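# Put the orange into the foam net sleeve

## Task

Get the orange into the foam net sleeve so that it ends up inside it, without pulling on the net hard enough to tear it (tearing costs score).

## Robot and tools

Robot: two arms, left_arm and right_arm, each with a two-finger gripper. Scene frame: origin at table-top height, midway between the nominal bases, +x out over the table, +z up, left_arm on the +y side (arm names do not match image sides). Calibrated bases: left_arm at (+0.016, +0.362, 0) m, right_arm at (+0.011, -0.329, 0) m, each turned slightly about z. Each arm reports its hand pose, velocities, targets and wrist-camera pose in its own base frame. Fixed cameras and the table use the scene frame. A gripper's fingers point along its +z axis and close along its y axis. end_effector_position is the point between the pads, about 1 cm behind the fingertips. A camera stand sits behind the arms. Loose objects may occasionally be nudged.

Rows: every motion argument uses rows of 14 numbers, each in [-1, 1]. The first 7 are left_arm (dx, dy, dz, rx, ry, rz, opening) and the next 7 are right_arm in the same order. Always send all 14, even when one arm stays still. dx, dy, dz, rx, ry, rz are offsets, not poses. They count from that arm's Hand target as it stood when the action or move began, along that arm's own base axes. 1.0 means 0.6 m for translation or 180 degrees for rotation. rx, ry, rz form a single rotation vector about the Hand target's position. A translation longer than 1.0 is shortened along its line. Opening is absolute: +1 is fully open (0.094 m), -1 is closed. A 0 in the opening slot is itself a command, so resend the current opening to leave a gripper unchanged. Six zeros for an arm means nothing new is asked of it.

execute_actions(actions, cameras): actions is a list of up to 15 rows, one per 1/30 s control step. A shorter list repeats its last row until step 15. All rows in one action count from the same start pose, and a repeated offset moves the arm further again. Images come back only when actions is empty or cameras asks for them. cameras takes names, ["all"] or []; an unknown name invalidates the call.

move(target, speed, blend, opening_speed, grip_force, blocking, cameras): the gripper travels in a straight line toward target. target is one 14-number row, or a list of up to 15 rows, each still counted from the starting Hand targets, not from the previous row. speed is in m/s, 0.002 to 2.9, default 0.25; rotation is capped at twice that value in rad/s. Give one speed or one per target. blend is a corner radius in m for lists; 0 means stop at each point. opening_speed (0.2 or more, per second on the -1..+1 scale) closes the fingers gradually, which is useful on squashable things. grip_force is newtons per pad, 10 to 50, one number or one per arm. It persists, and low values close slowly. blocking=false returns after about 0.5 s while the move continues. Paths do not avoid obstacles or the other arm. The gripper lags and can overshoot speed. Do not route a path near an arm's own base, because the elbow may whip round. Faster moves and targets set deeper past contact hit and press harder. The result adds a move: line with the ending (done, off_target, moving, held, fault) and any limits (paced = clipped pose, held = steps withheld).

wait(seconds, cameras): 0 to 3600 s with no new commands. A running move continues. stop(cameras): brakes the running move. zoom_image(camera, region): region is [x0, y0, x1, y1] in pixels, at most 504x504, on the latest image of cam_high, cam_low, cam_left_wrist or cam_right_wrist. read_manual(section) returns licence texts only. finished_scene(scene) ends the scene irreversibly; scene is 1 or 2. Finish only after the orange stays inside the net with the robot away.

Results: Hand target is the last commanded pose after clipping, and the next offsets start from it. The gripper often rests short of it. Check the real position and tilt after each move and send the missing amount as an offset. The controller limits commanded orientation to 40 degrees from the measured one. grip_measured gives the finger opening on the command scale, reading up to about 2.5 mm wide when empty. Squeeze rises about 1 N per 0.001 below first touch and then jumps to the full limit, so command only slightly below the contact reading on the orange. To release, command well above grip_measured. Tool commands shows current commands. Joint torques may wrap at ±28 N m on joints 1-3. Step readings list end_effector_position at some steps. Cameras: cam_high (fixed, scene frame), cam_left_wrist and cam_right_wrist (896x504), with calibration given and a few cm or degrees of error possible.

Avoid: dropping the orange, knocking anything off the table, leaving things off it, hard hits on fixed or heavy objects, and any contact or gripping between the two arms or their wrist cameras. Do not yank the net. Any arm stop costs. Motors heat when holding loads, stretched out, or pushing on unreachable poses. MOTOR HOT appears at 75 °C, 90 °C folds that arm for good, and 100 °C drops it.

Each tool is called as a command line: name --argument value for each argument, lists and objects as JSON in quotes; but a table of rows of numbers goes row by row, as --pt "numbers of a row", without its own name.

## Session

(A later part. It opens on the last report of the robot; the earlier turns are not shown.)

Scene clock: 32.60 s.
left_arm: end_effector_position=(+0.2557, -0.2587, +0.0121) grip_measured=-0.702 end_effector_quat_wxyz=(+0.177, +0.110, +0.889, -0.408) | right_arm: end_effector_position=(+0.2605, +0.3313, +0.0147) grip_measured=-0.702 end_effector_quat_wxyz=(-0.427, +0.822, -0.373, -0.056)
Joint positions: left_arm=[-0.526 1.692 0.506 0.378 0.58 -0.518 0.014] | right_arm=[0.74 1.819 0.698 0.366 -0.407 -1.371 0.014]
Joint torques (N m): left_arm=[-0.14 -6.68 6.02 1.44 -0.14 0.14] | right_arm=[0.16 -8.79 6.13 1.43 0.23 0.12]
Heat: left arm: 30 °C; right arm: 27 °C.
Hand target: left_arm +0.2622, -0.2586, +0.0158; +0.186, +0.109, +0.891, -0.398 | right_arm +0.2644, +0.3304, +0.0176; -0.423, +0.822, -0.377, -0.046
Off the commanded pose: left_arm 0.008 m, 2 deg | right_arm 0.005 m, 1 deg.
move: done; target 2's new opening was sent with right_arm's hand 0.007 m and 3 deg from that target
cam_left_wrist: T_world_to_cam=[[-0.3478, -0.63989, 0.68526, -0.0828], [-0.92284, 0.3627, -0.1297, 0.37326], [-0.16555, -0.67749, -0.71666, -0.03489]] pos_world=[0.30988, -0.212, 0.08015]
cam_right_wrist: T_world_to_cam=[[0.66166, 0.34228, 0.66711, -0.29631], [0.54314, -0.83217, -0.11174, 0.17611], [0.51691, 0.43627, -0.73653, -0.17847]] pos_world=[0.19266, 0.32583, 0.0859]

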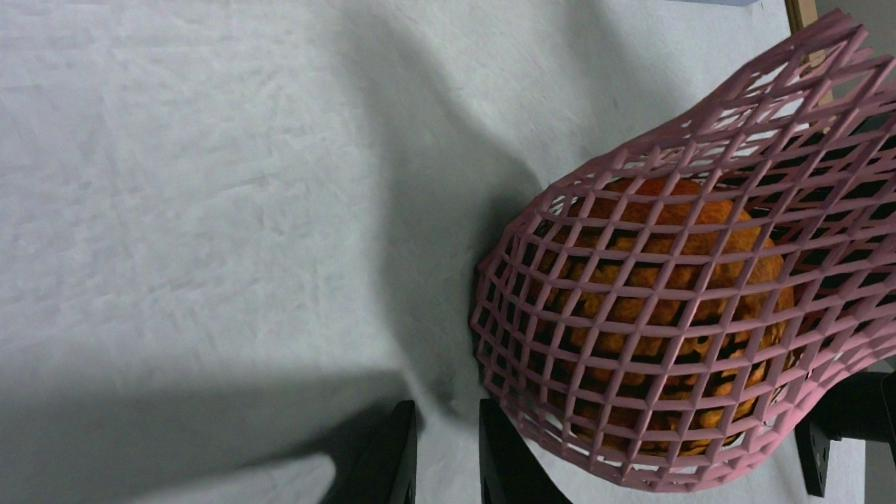

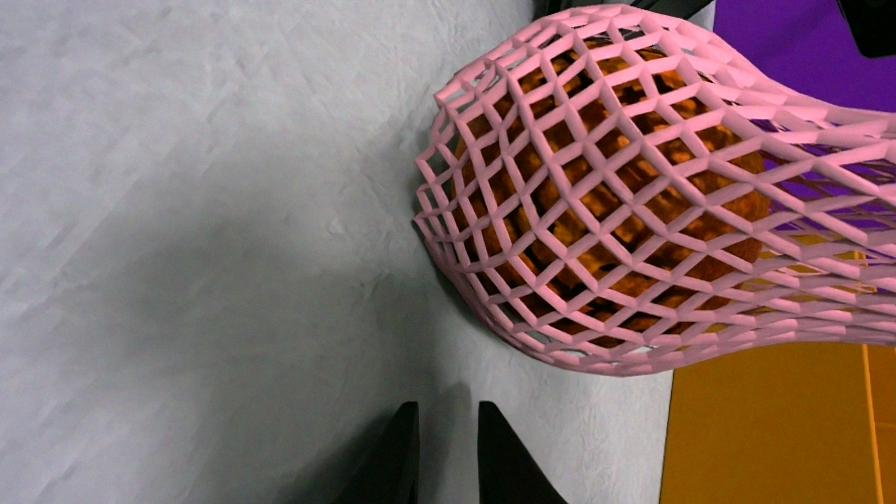

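move --target '[0,0.09,0.02,0,0,0,-0.7,0,-0.09,0.02,0,0,0,-0.7]' --speed 0.12 --cameras '["all"]'

Scene clock: 34.20 s.
left_arm: end_effector_position=(+0.2626, -0.2049, +0.0223) grip_measured=-0.702 end_effector_quat_wxyz=(+0.181, +0.103, +0.895, -0.394) | right_arm: end_effector_position=(+0.2680, +0.2796, +0.0282) grip_measured=-0.701 end_effector_quat_wxyz=(-0.423, +0.821, -0.381, -0.042)
Joint positions: left_arm=[-0.33 1.57 0.491 0.155 0.674 -0.335 0.014] | right_arm=[0.6 1.673 0.617 0.255 -0.475 -1.477 0.014]
Joint torques (N m): left_arm=[0.36 -6.71 4.72 1.43 0.34 0.22] | right_arm=[-0.79 -8.21 4.19 1.54 -0.2 0.04]
Heat: left arm: 30 °C; right arm: 28 °C.
Hand target: left_arm +0.2622, -0.2046, +0.0279; +0.186, +0.110, +0.891, -0.399 | right_arm +0.2644, +0.2764, +0.0296; -0.423, +0.822, -0.377, -0.046
Off the commanded pose: left_arm 0.006 m, 1 deg | right_arm 0.005 m, 1 deg.
move: done
cam_left_wrist: T_world_to_cam=[[-0.3356, -0.66426, 0.66793, -0.06079], [-0.93019, 0.34564, -0.12363, 0.35973], [-0.14875, -0.66279, -0.73388, 0.00902]] pos_world=[0.31555, -0.15874, 0.09169]
cam_right_wrist: T_world_to_cam=[[0.66178, 0.33713, 0.66962, -0.29129], [0.52371, -0.847, -0.09116, 0.13933], [0.53644, 0.41101, -0.73709, -0.14799]] pos_world=[0.19919, 0.27704, 0.09867]

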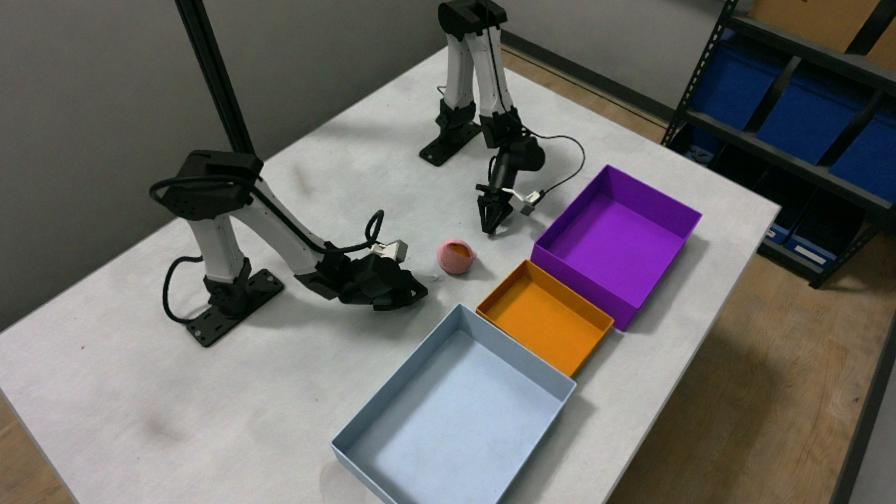

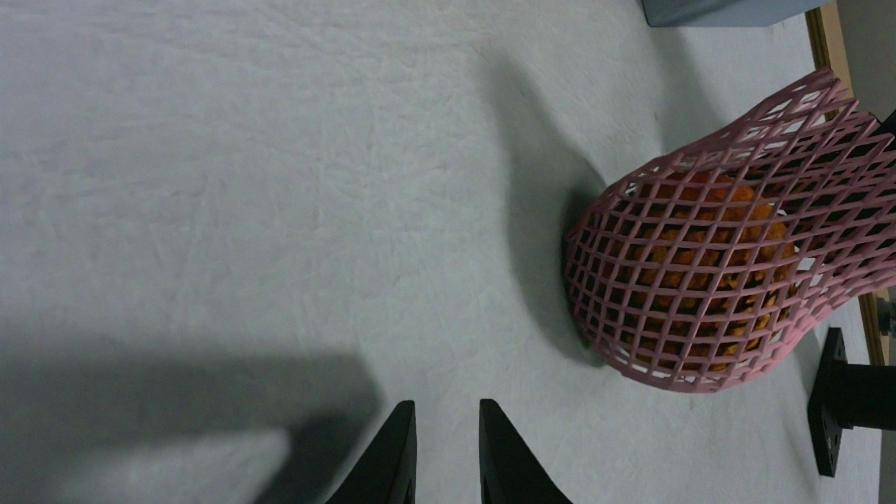

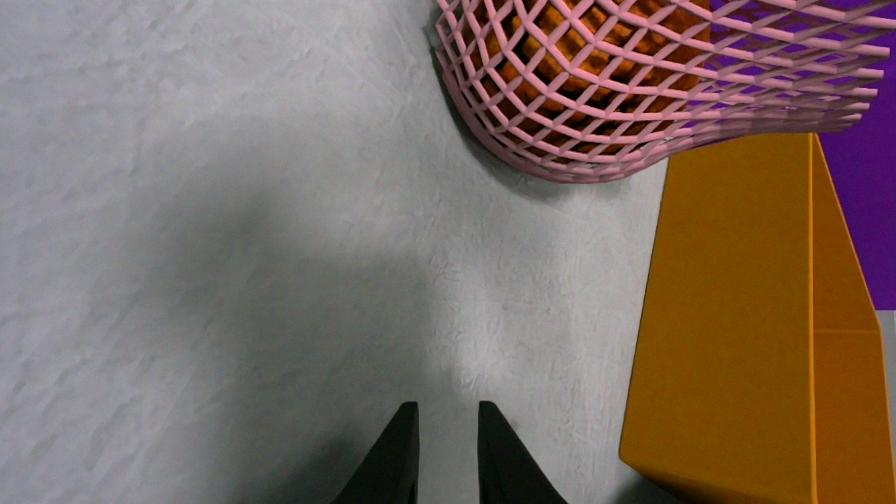

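finished_scene --scene 1

The scene is finished: the task was done.


## Next scene

The same job, from a new start.

execute_actions --actions '[]'

Scene clock: 0.00 s.
left_arm: end_effector_position=(+0.2739, -0.3063, +0.0857) grip_measured=-0.987 end_effector_quat_wxyz=(+0.264, +0.089, +0.765, -0.581) | right_arm: end_effector_position=(+0.2847, +0.3002, +0.0861) grip_measured=-0.983 end_effector_quat_wxyz=(-0.629, +0.702, -0.324, -0.073)
Joint positions: left_arm=[-0.575 1.849 0.444 1.165 0.671 -0.877 0.001] | right_arm=[0.538 1.843 0.471 1.112 -0.699 -1.193 0.001]
Joint velocities: within noise
Joint torques (N m): no reading
Heat: left arm: 26 °C; right arm: 23 °C.
Hand target: left_arm +0.2757, -0.3072, +0.0901; +0.270, +0.092, +0.761, -0.583 | right_arm +0.2860, +0.3004, +0.0869; -0.630, +0.702, -0.325, -0.071
Tool commands: left_gripper/opening=-1.0 right_gripper/opening=-1.0
camera_calibration:
cam_left_wrist: T_world_to_cam=[[-0.45148, -0.30747, 0.83763, -0.04025], [-0.88972, 0.22621, -0.39652, 0.38886], [-0.06756, -0.92428, -0.3757, -0.14292]] pos_world=[0.31815, -0.23243, 0.13421]
cam_right_wrist: T_world_to_cam=[[0.54689, -0.0186, 0.837, -0.22295], [0.56906, -0.72504, -0.38793, 0.12933], [0.61407, 0.68846, -0.38593, -0.25839]] pos_world=[0.20701, 0.26751, 0.13706]

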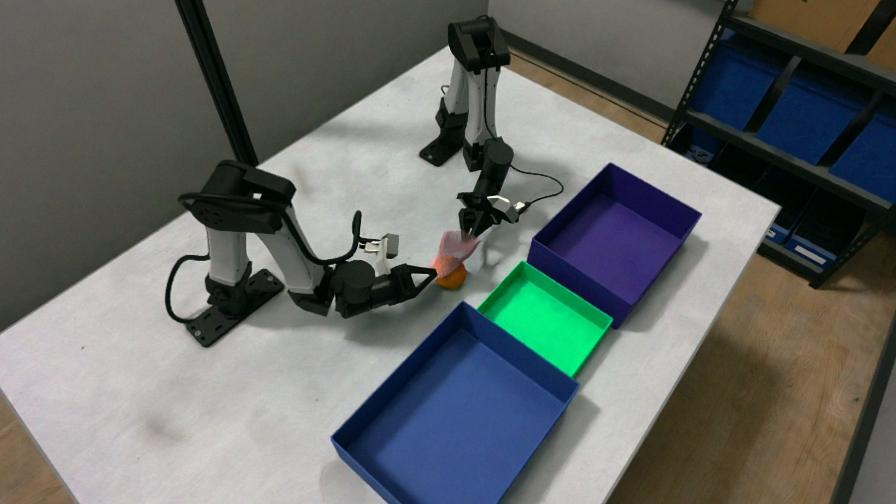

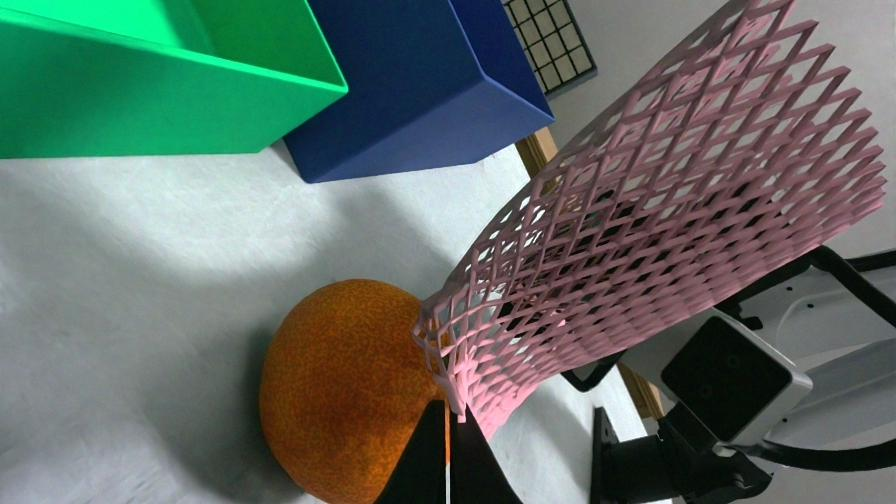

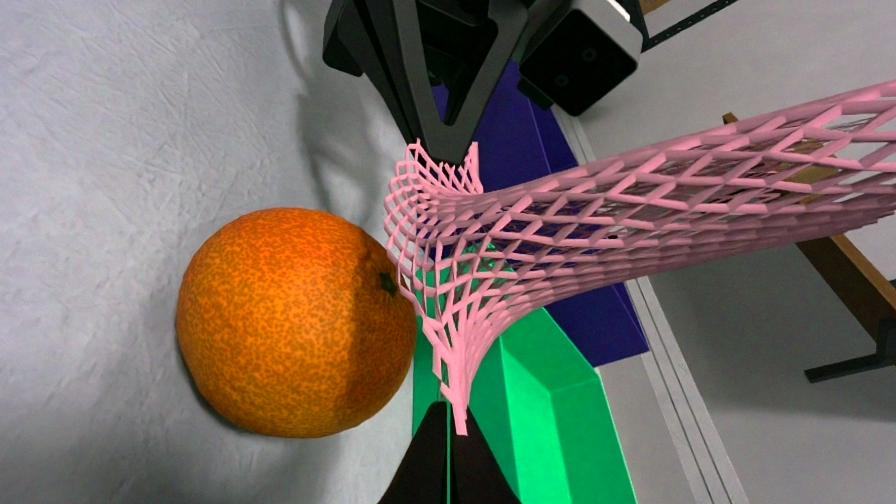

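move --pt "0.003 0.004 -0.04 0.12 0.04 0 -1 -0.006 -0.005 -0.038 -0.12 0.04 0 -1" --pt "0.005 0.01 -0.09 0.148 0.048 0 -1 -0.003 -0.01 -0.09 -0.148 0.048 0 -1" --speed 0.07 --blend 0.01 --cameras '["cam_left_wrist","cam_right_wrist"]'

Scene clock: 4.87 s.
left_arm: end_effector_position=(+0.2752, -0.3036, +0.0454) grip_measured=-0.987 end_effector_quat_wxyz=(+0.188, +0.113, +0.882, -0.418) | right_arm: end_effector_position=(+0.2830, +0.2985, +0.0466) grip_measured=-0.983 end_effector_quat_wxyz=(-0.452, +0.813, -0.365, -0.052)
Joint positions: left_arm=[-0.623 1.706 0.674 0.301 0.518 -0.604 0.001] | right_arm=[0.599 1.708 0.695 0.269 -0.524 -1.465 0.001]
Joint torques (N m): left_arm=[-0.25 -5.18 6.87 1.44 -0.28 0.21] | right_arm=[0.65 -4.72 6.64 1.23 0.27 0.05]
Heat: left arm: 27 °C; right arm: 24 °C.
Hand target: left_arm +0.2787, -0.3012, +0.0361; +0.184, +0.108, +0.893, -0.397 | right_arm +0.2842, +0.2943, +0.0329; -0.425, +0.821, -0.378, -0.047
Off the commanded pose: left_arm 0.010 m, 3 deg | right_arm 0.014 m, 4 deg.
move: off_target (left_arm, right_arm)
cam_left_wrist: T_world_to_cam=[[-0.36397, -0.62143, 0.6938, -0.11804], [-0.91925, 0.35964, -0.16012, 0.4114], [-0.15001, -0.69605, -0.70215, -0.04874]] pos_world=[0.32791, -0.25523, 0.11355]
cam_right_wrist: T_world_to_cam=[[0.64034, 0.3115, 0.70209, -0.3077], [0.54835, -0.82546, -0.13389, 0.1377], [0.53784, 0.47073, -0.69939, -0.17017]] pos_world=[0.21305, 0.28962, 0.11546]

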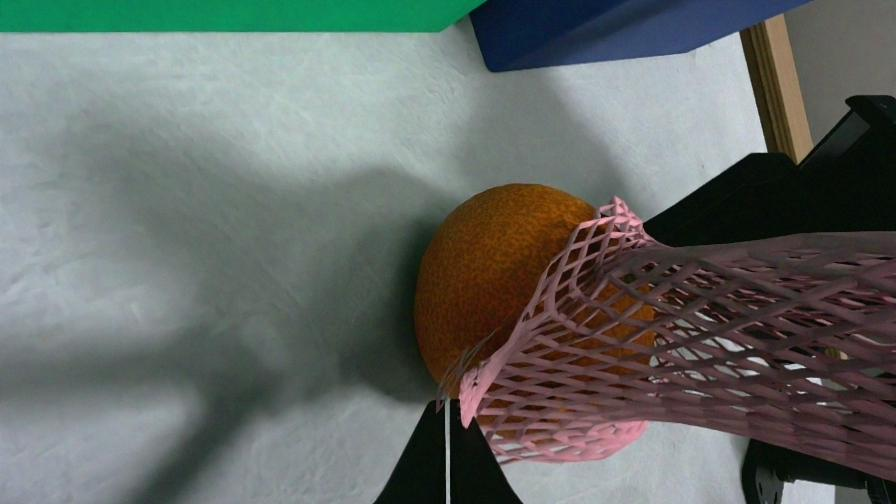

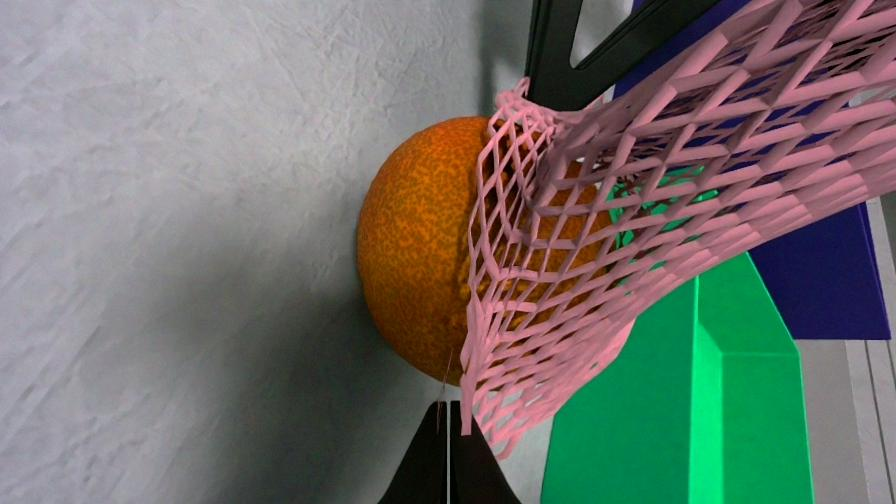

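move --target '[0.006,0.006,-0.043,0,0,0,-1,0.004,-0.006,-0.048,0,0,0,-1]' --speed 0.05 --cameras '["cam_left_wrist","cam_right_wrist"]'

Scene clock: 6.27 s.
left_arm: end_effector_position=(+0.2815, -0.3071, +0.0268) grip_measured=-0.987 end_effector_quat_wxyz=(+0.192, +0.118, +0.880, -0.417) | right_arm: end_effector_position=(+0.2917, +0.3044, +0.0299) grip_measured=-0.984 end_effector_quat_wxyz=(-0.461, +0.812, -0.355, -0.044)
Joint positions: left_arm=[-0.621 1.794 0.674 0.393 0.517 -0.592 0.001] | right_arm=[0.599 1.802 0.695 0.386 -0.523 -1.476 0.001]
Joint torques (N m): left_arm=[0.84 -5.16 4.37 1.65 -0.13 0.2] | right_arm=[-0.85 -4.94 2.82 1.41 0.3 0.06]
Heat: left arm: 27 °C; right arm: 24 °C.
Hand target: left_arm +0.2822, -0.2977, +0.0103; +0.184, +0.108, +0.893, -0.397 | right_arm +0.2866, +0.2907, +0.0040; -0.425, +0.821, -0.379, -0.047
Off the commanded pose: left_arm 0.019 m, 3 deg | right_arm 0.030 m, 5 deg.
move: off_target (left_arm, right_arm)
cam_left_wrist: T_world_to_cam=[[-0.37591, -0.62038, 0.68835, -0.10118], [-0.91531, 0.36448, -0.17136, 0.41609], [-0.14458, -0.69447, -0.70485, -0.06424]] pos_world=[0.33353, -0.25904, 0.09568]
cam_right_wrist: T_world_to_cam=[[0.61847, 0.30817, 0.72286, -0.29662], [0.55706, -0.82074, -0.12672, 0.13137], [0.55423, 0.48105, -0.67928, -0.19786]] pos_world=[0.21993, 0.29442, 0.09666]

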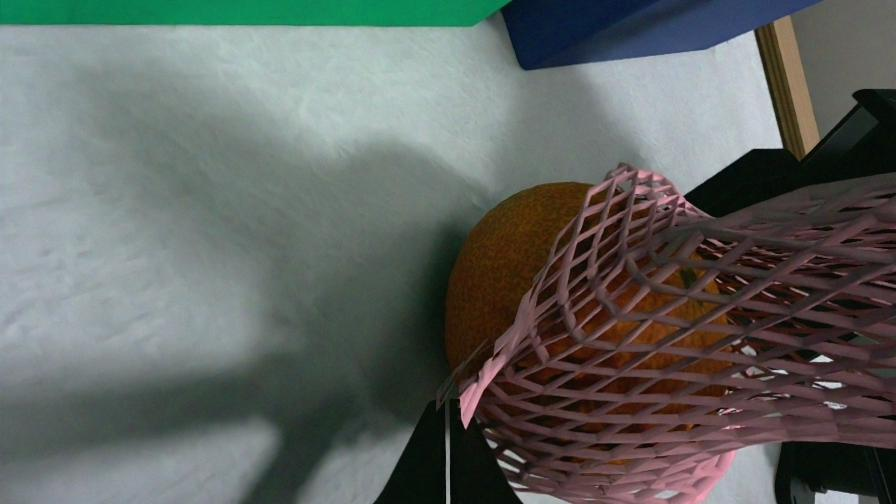

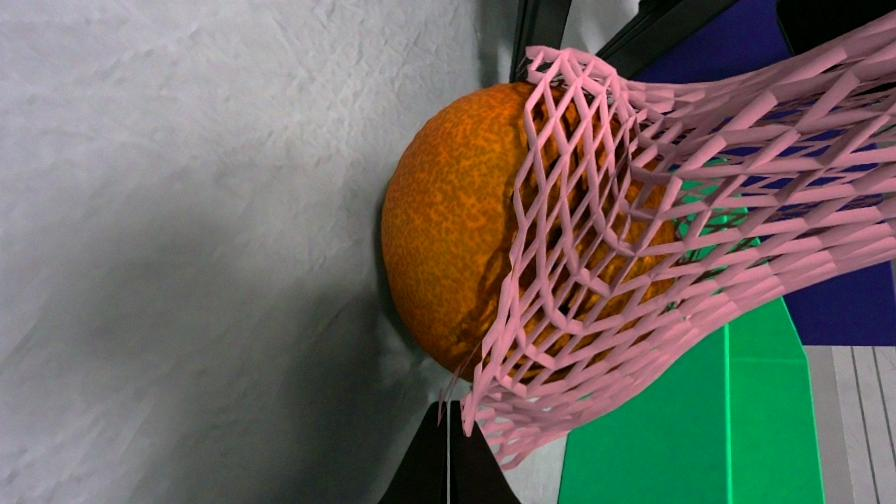

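move --target '[0.003,0.004,-0.017,0.05,0.016,0,-1,-0.003,-0.004,-0.02,-0.055,0.018,0,-1]' --speed 0.05 --cameras '["cam_left_wrist","cam_right_wrist"]'

Scene clock: 9.67 s.
left_arm: end_effector_position=(+0.2824, -0.3047, +0.0177) grip_measured=-0.988 end_effector_quat_wxyz=(+0.163, +0.122, +0.908, -0.366) | right_arm: end_effector_position=(+0.2865, +0.2991, +0.0127) grip_measured=-0.984 end_effector_quat_wxyz=(-0.384, +0.843, -0.374, -0.044)
Joint positions: left_arm=[-0.637 1.8 0.773 0.167 0.459 -0.543 0.001] | right_arm=[0.627 1.81 0.786 0.137 -0.44 -1.519 0.001]
Joint torques (N m): left_arm=[-0.06 -5.35 6.35 1.13 -0.5 0.21] | right_arm=[0.05 -5.09 5.97 0.85 0.39 0.04]
Heat: left arm: 28 °C; right arm: 24 °C.
Hand target: left_arm +0.2840, -0.2953, +0.0001; +0.153, +0.112, +0.925, -0.329 | right_arm +0.2848, +0.2883, -0.0080; -0.342, +0.853, -0.393, -0.037
Off the commanded pose: left_arm 0.020 m, 5 deg | right_arm 0.023 m, 5 deg.
move: off_target (left_arm, right_arm)
cam_left_wrist: T_world_to_cam=[[-0.34886, -0.69894, 0.62432, -0.1234], [-0.91911, 0.38533, -0.0822, 0.4203], [-0.18312, -0.60249, -0.77683, -0.02873]] pos_world=[0.33799, -0.26552, 0.08927]
cam_right_wrist: T_world_to_cam=[[0.66595, 0.41086, 0.62266, -0.32243], [0.54943, -0.83473, -0.03683, 0.13304], [0.50462, 0.36664, -0.78162, -0.15442]] pos_world=[0.21955, 0.30014, 0.08496]

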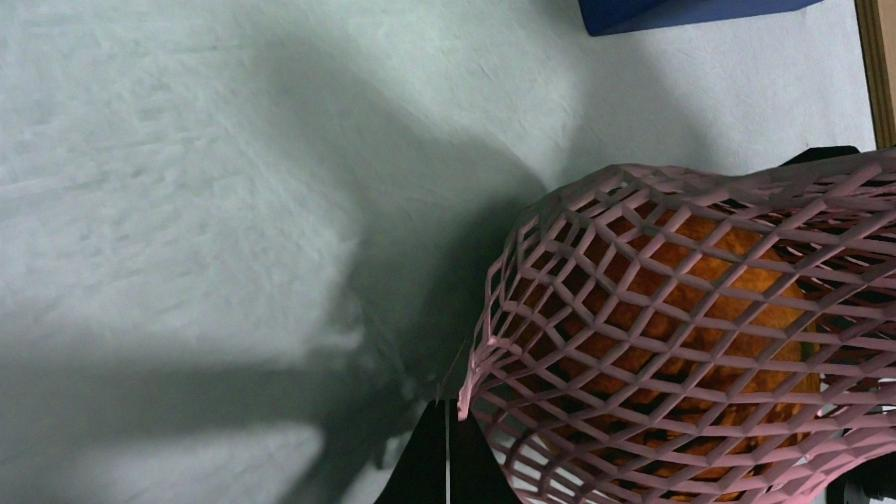

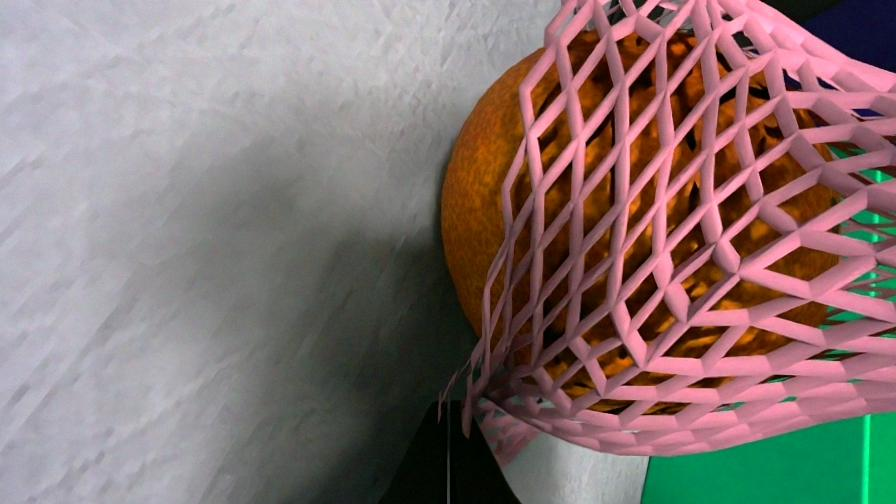

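move --target '[-0.012,0.0,-0.014,0.015,0.005,0,-1,-0.013,0.0,-0.005,-0.01,0.003,0,-1]' --speed 0.05 --cameras '["cam_left_wrist","cam_right_wrist"]'

Scene clock: 11.00 s.
left_arm: end_effector_position=(+0.2760, -0.3046, +0.0085) grip_measured=-0.988 end_effector_quat_wxyz=(+0.154, +0.123, +0.918, -0.344) | right_arm: end_effector_position=(+0.2826, +0.3026, +0.0108) grip_measured=-0.984 end_effector_quat_wxyz=(-0.377, +0.848, -0.371, -0.038)
Joint positions: left_arm=[-0.662 1.809 0.78 0.129 0.418 -0.543 0.001] | right_arm=[0.65 1.81 0.788 0.13 -0.414 -1.52 0.001]
Joint torques (N m): left_arm=[-0.12 -5.34 6.31 1.11 -0.48 0.14] | right_arm=[0.39 -5.82 5.5 0.69 0.49 0.13]
Heat: left arm: 28 °C; right arm: 24 °C.
Hand target: left_arm +0.2767, -0.2952, -0.0084; +0.143, +0.113, +0.934, -0.308 | right_arm +0.2769, +0.2883, -0.0110; -0.327, +0.858, -0.395, -0.035
Off the commanded pose: left_arm 0.019 m, 5 deg | right_arm 0.027 m, 7 deg.
move: off_target (left_arm, right_arm)
cam_left_wrist: T_world_to_cam=[[-0.34036, -0.72925, 0.59359, -0.13122], [-0.9203, 0.38786, -0.0512, 0.41455], [-0.19289, -0.56371, -0.80314, -0.02216]] pos_world=[0.33257, -0.26897, 0.08132]
cam_right_wrist: T_world_to_cam=[[0.65809, 0.42713, 0.62006, -0.32266], [0.55507, -0.83164, -0.01625, 0.13516], [0.50873, 0.35487, -0.78438, -0.15277]] pos_world=[0.21504, 0.30444, 0.08243]

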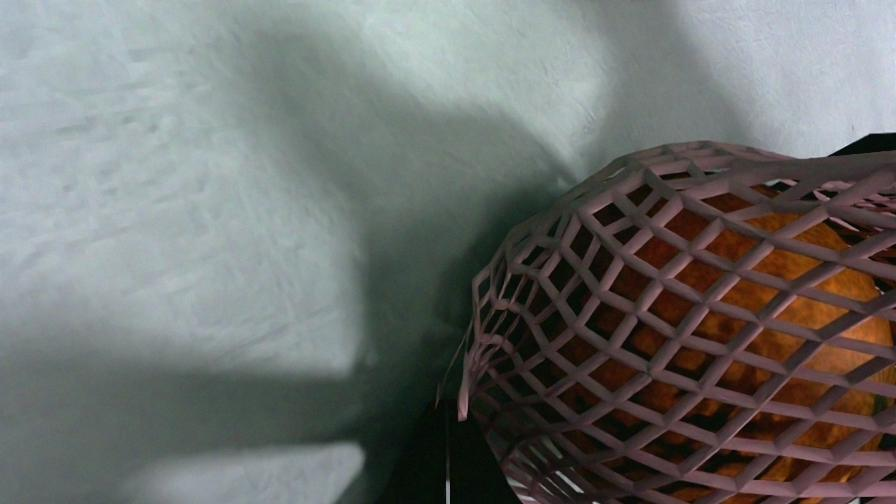

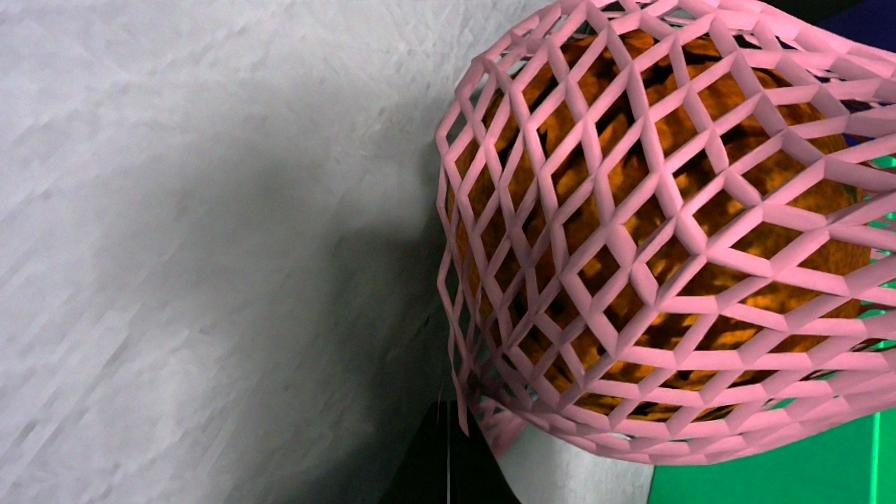

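move --pt "0 -0.012 0.04 0 0 0 -1 0.004 0.018 0.047 0 0 0 -1" --pt "0 -0.012 0.04 0 0 0 -0.7 0.004 0.018 0.047 0 0 0 -0.7" --pt "0 0.09 0.06 0 0 0 -0.7 0 -0.09 0.067 0 0 0 -0.7" --speed 0.08 --opening_speed 0.4 --cameras '["all"]'

Scene clock: 15.07 s.
left_arm: end_effector_position=(+0.2809, -0.2438, +0.0239) grip_measured=-0.702 end_effector_quat_wxyz=(+0.143, +0.109, +0.936, -0.304) | right_arm: end_effector_position=(+0.2800, +0.2364, +0.0263) grip_measured=-0.701 end_effector_quat_wxyz=(-0.322, +0.858, -0.399, -0.032)
Joint positions: left_arm=[-0.516 1.665 0.765 -0.124 0.436 -0.408 0.014] | right_arm=[0.506 1.644 0.772 -0.175 -0.421 -1.65 0.014]
Joint torques (N m): left_arm=[0.35 -8.84 4.51 1.32 0.26 0.15] | right_arm=[-0.83 -8.06 4.55 1.11 -0.2 0.02]
Heat: left arm: 28 °C; right arm: 25 °C.
Hand target: left_arm +0.2767, -0.2413, +0.0276; +0.143, +0.113, +0.934, -0.308 | right_arm +0.2769, +0.2343, +0.0292; -0.327, +0.858, -0.395, -0.035
Off the commanded pose: left_arm 0.006 m, 1 deg | right_arm 0.005 m, 1 deg.
move: done
cam_left_wrist: T_world_to_cam=[[-0.29903, -0.788, 0.53817, -0.11886], [-0.93405, 0.35713, 0.00391, 0.3913], [-0.19528, -0.50151, -0.84283, 0.04222]] pos_world=[0.33819, -0.21223, 0.09802]
cam_right_wrist: T_world_to_cam=[[0.70636, 0.46099, 0.53716, -0.32168], [0.52102, -0.85229, 0.0463, 0.09464], [0.47916, 0.24716, -0.84221, -0.08052]] pos_world=[0.2165, 0.24885, 0.1006]

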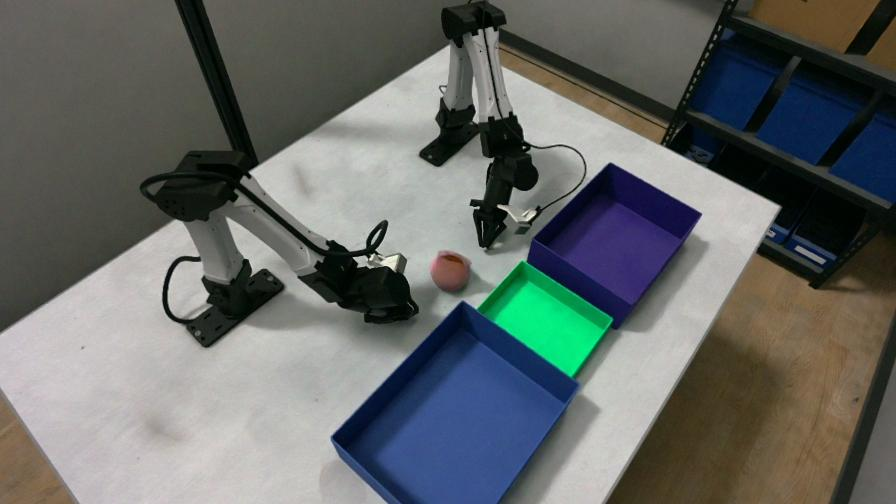

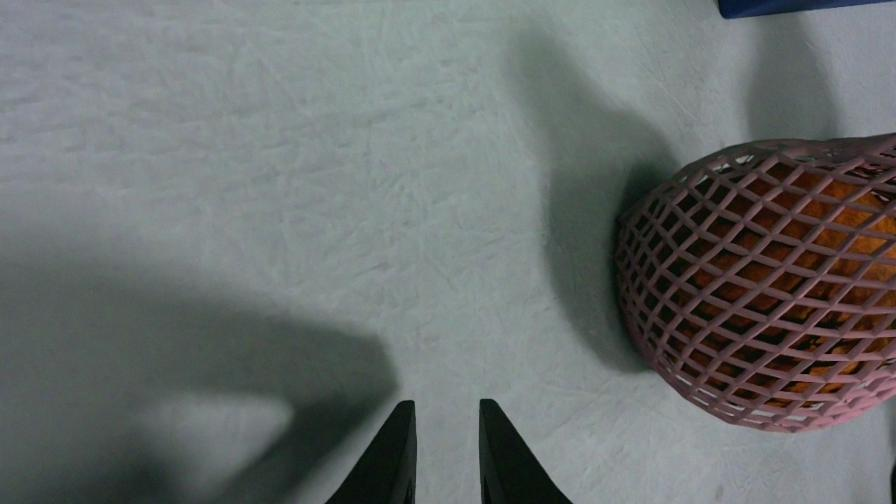

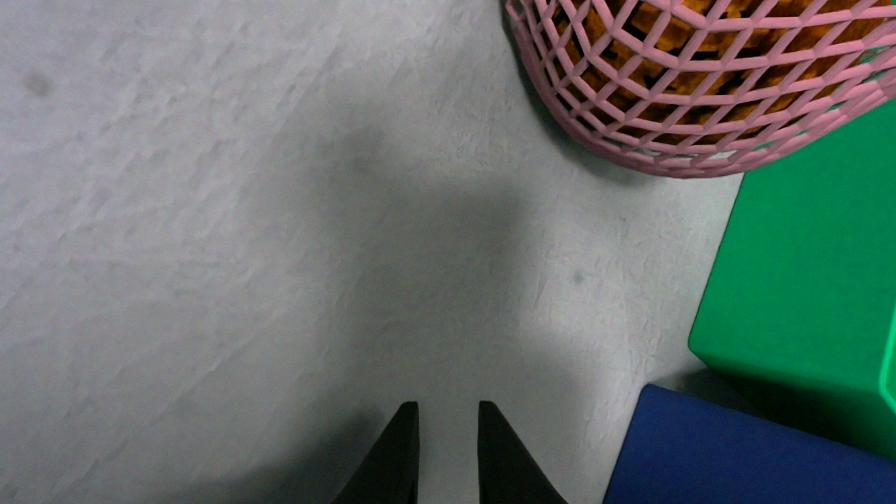

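finished_scene --scene 2

The scene is finished: the task was done.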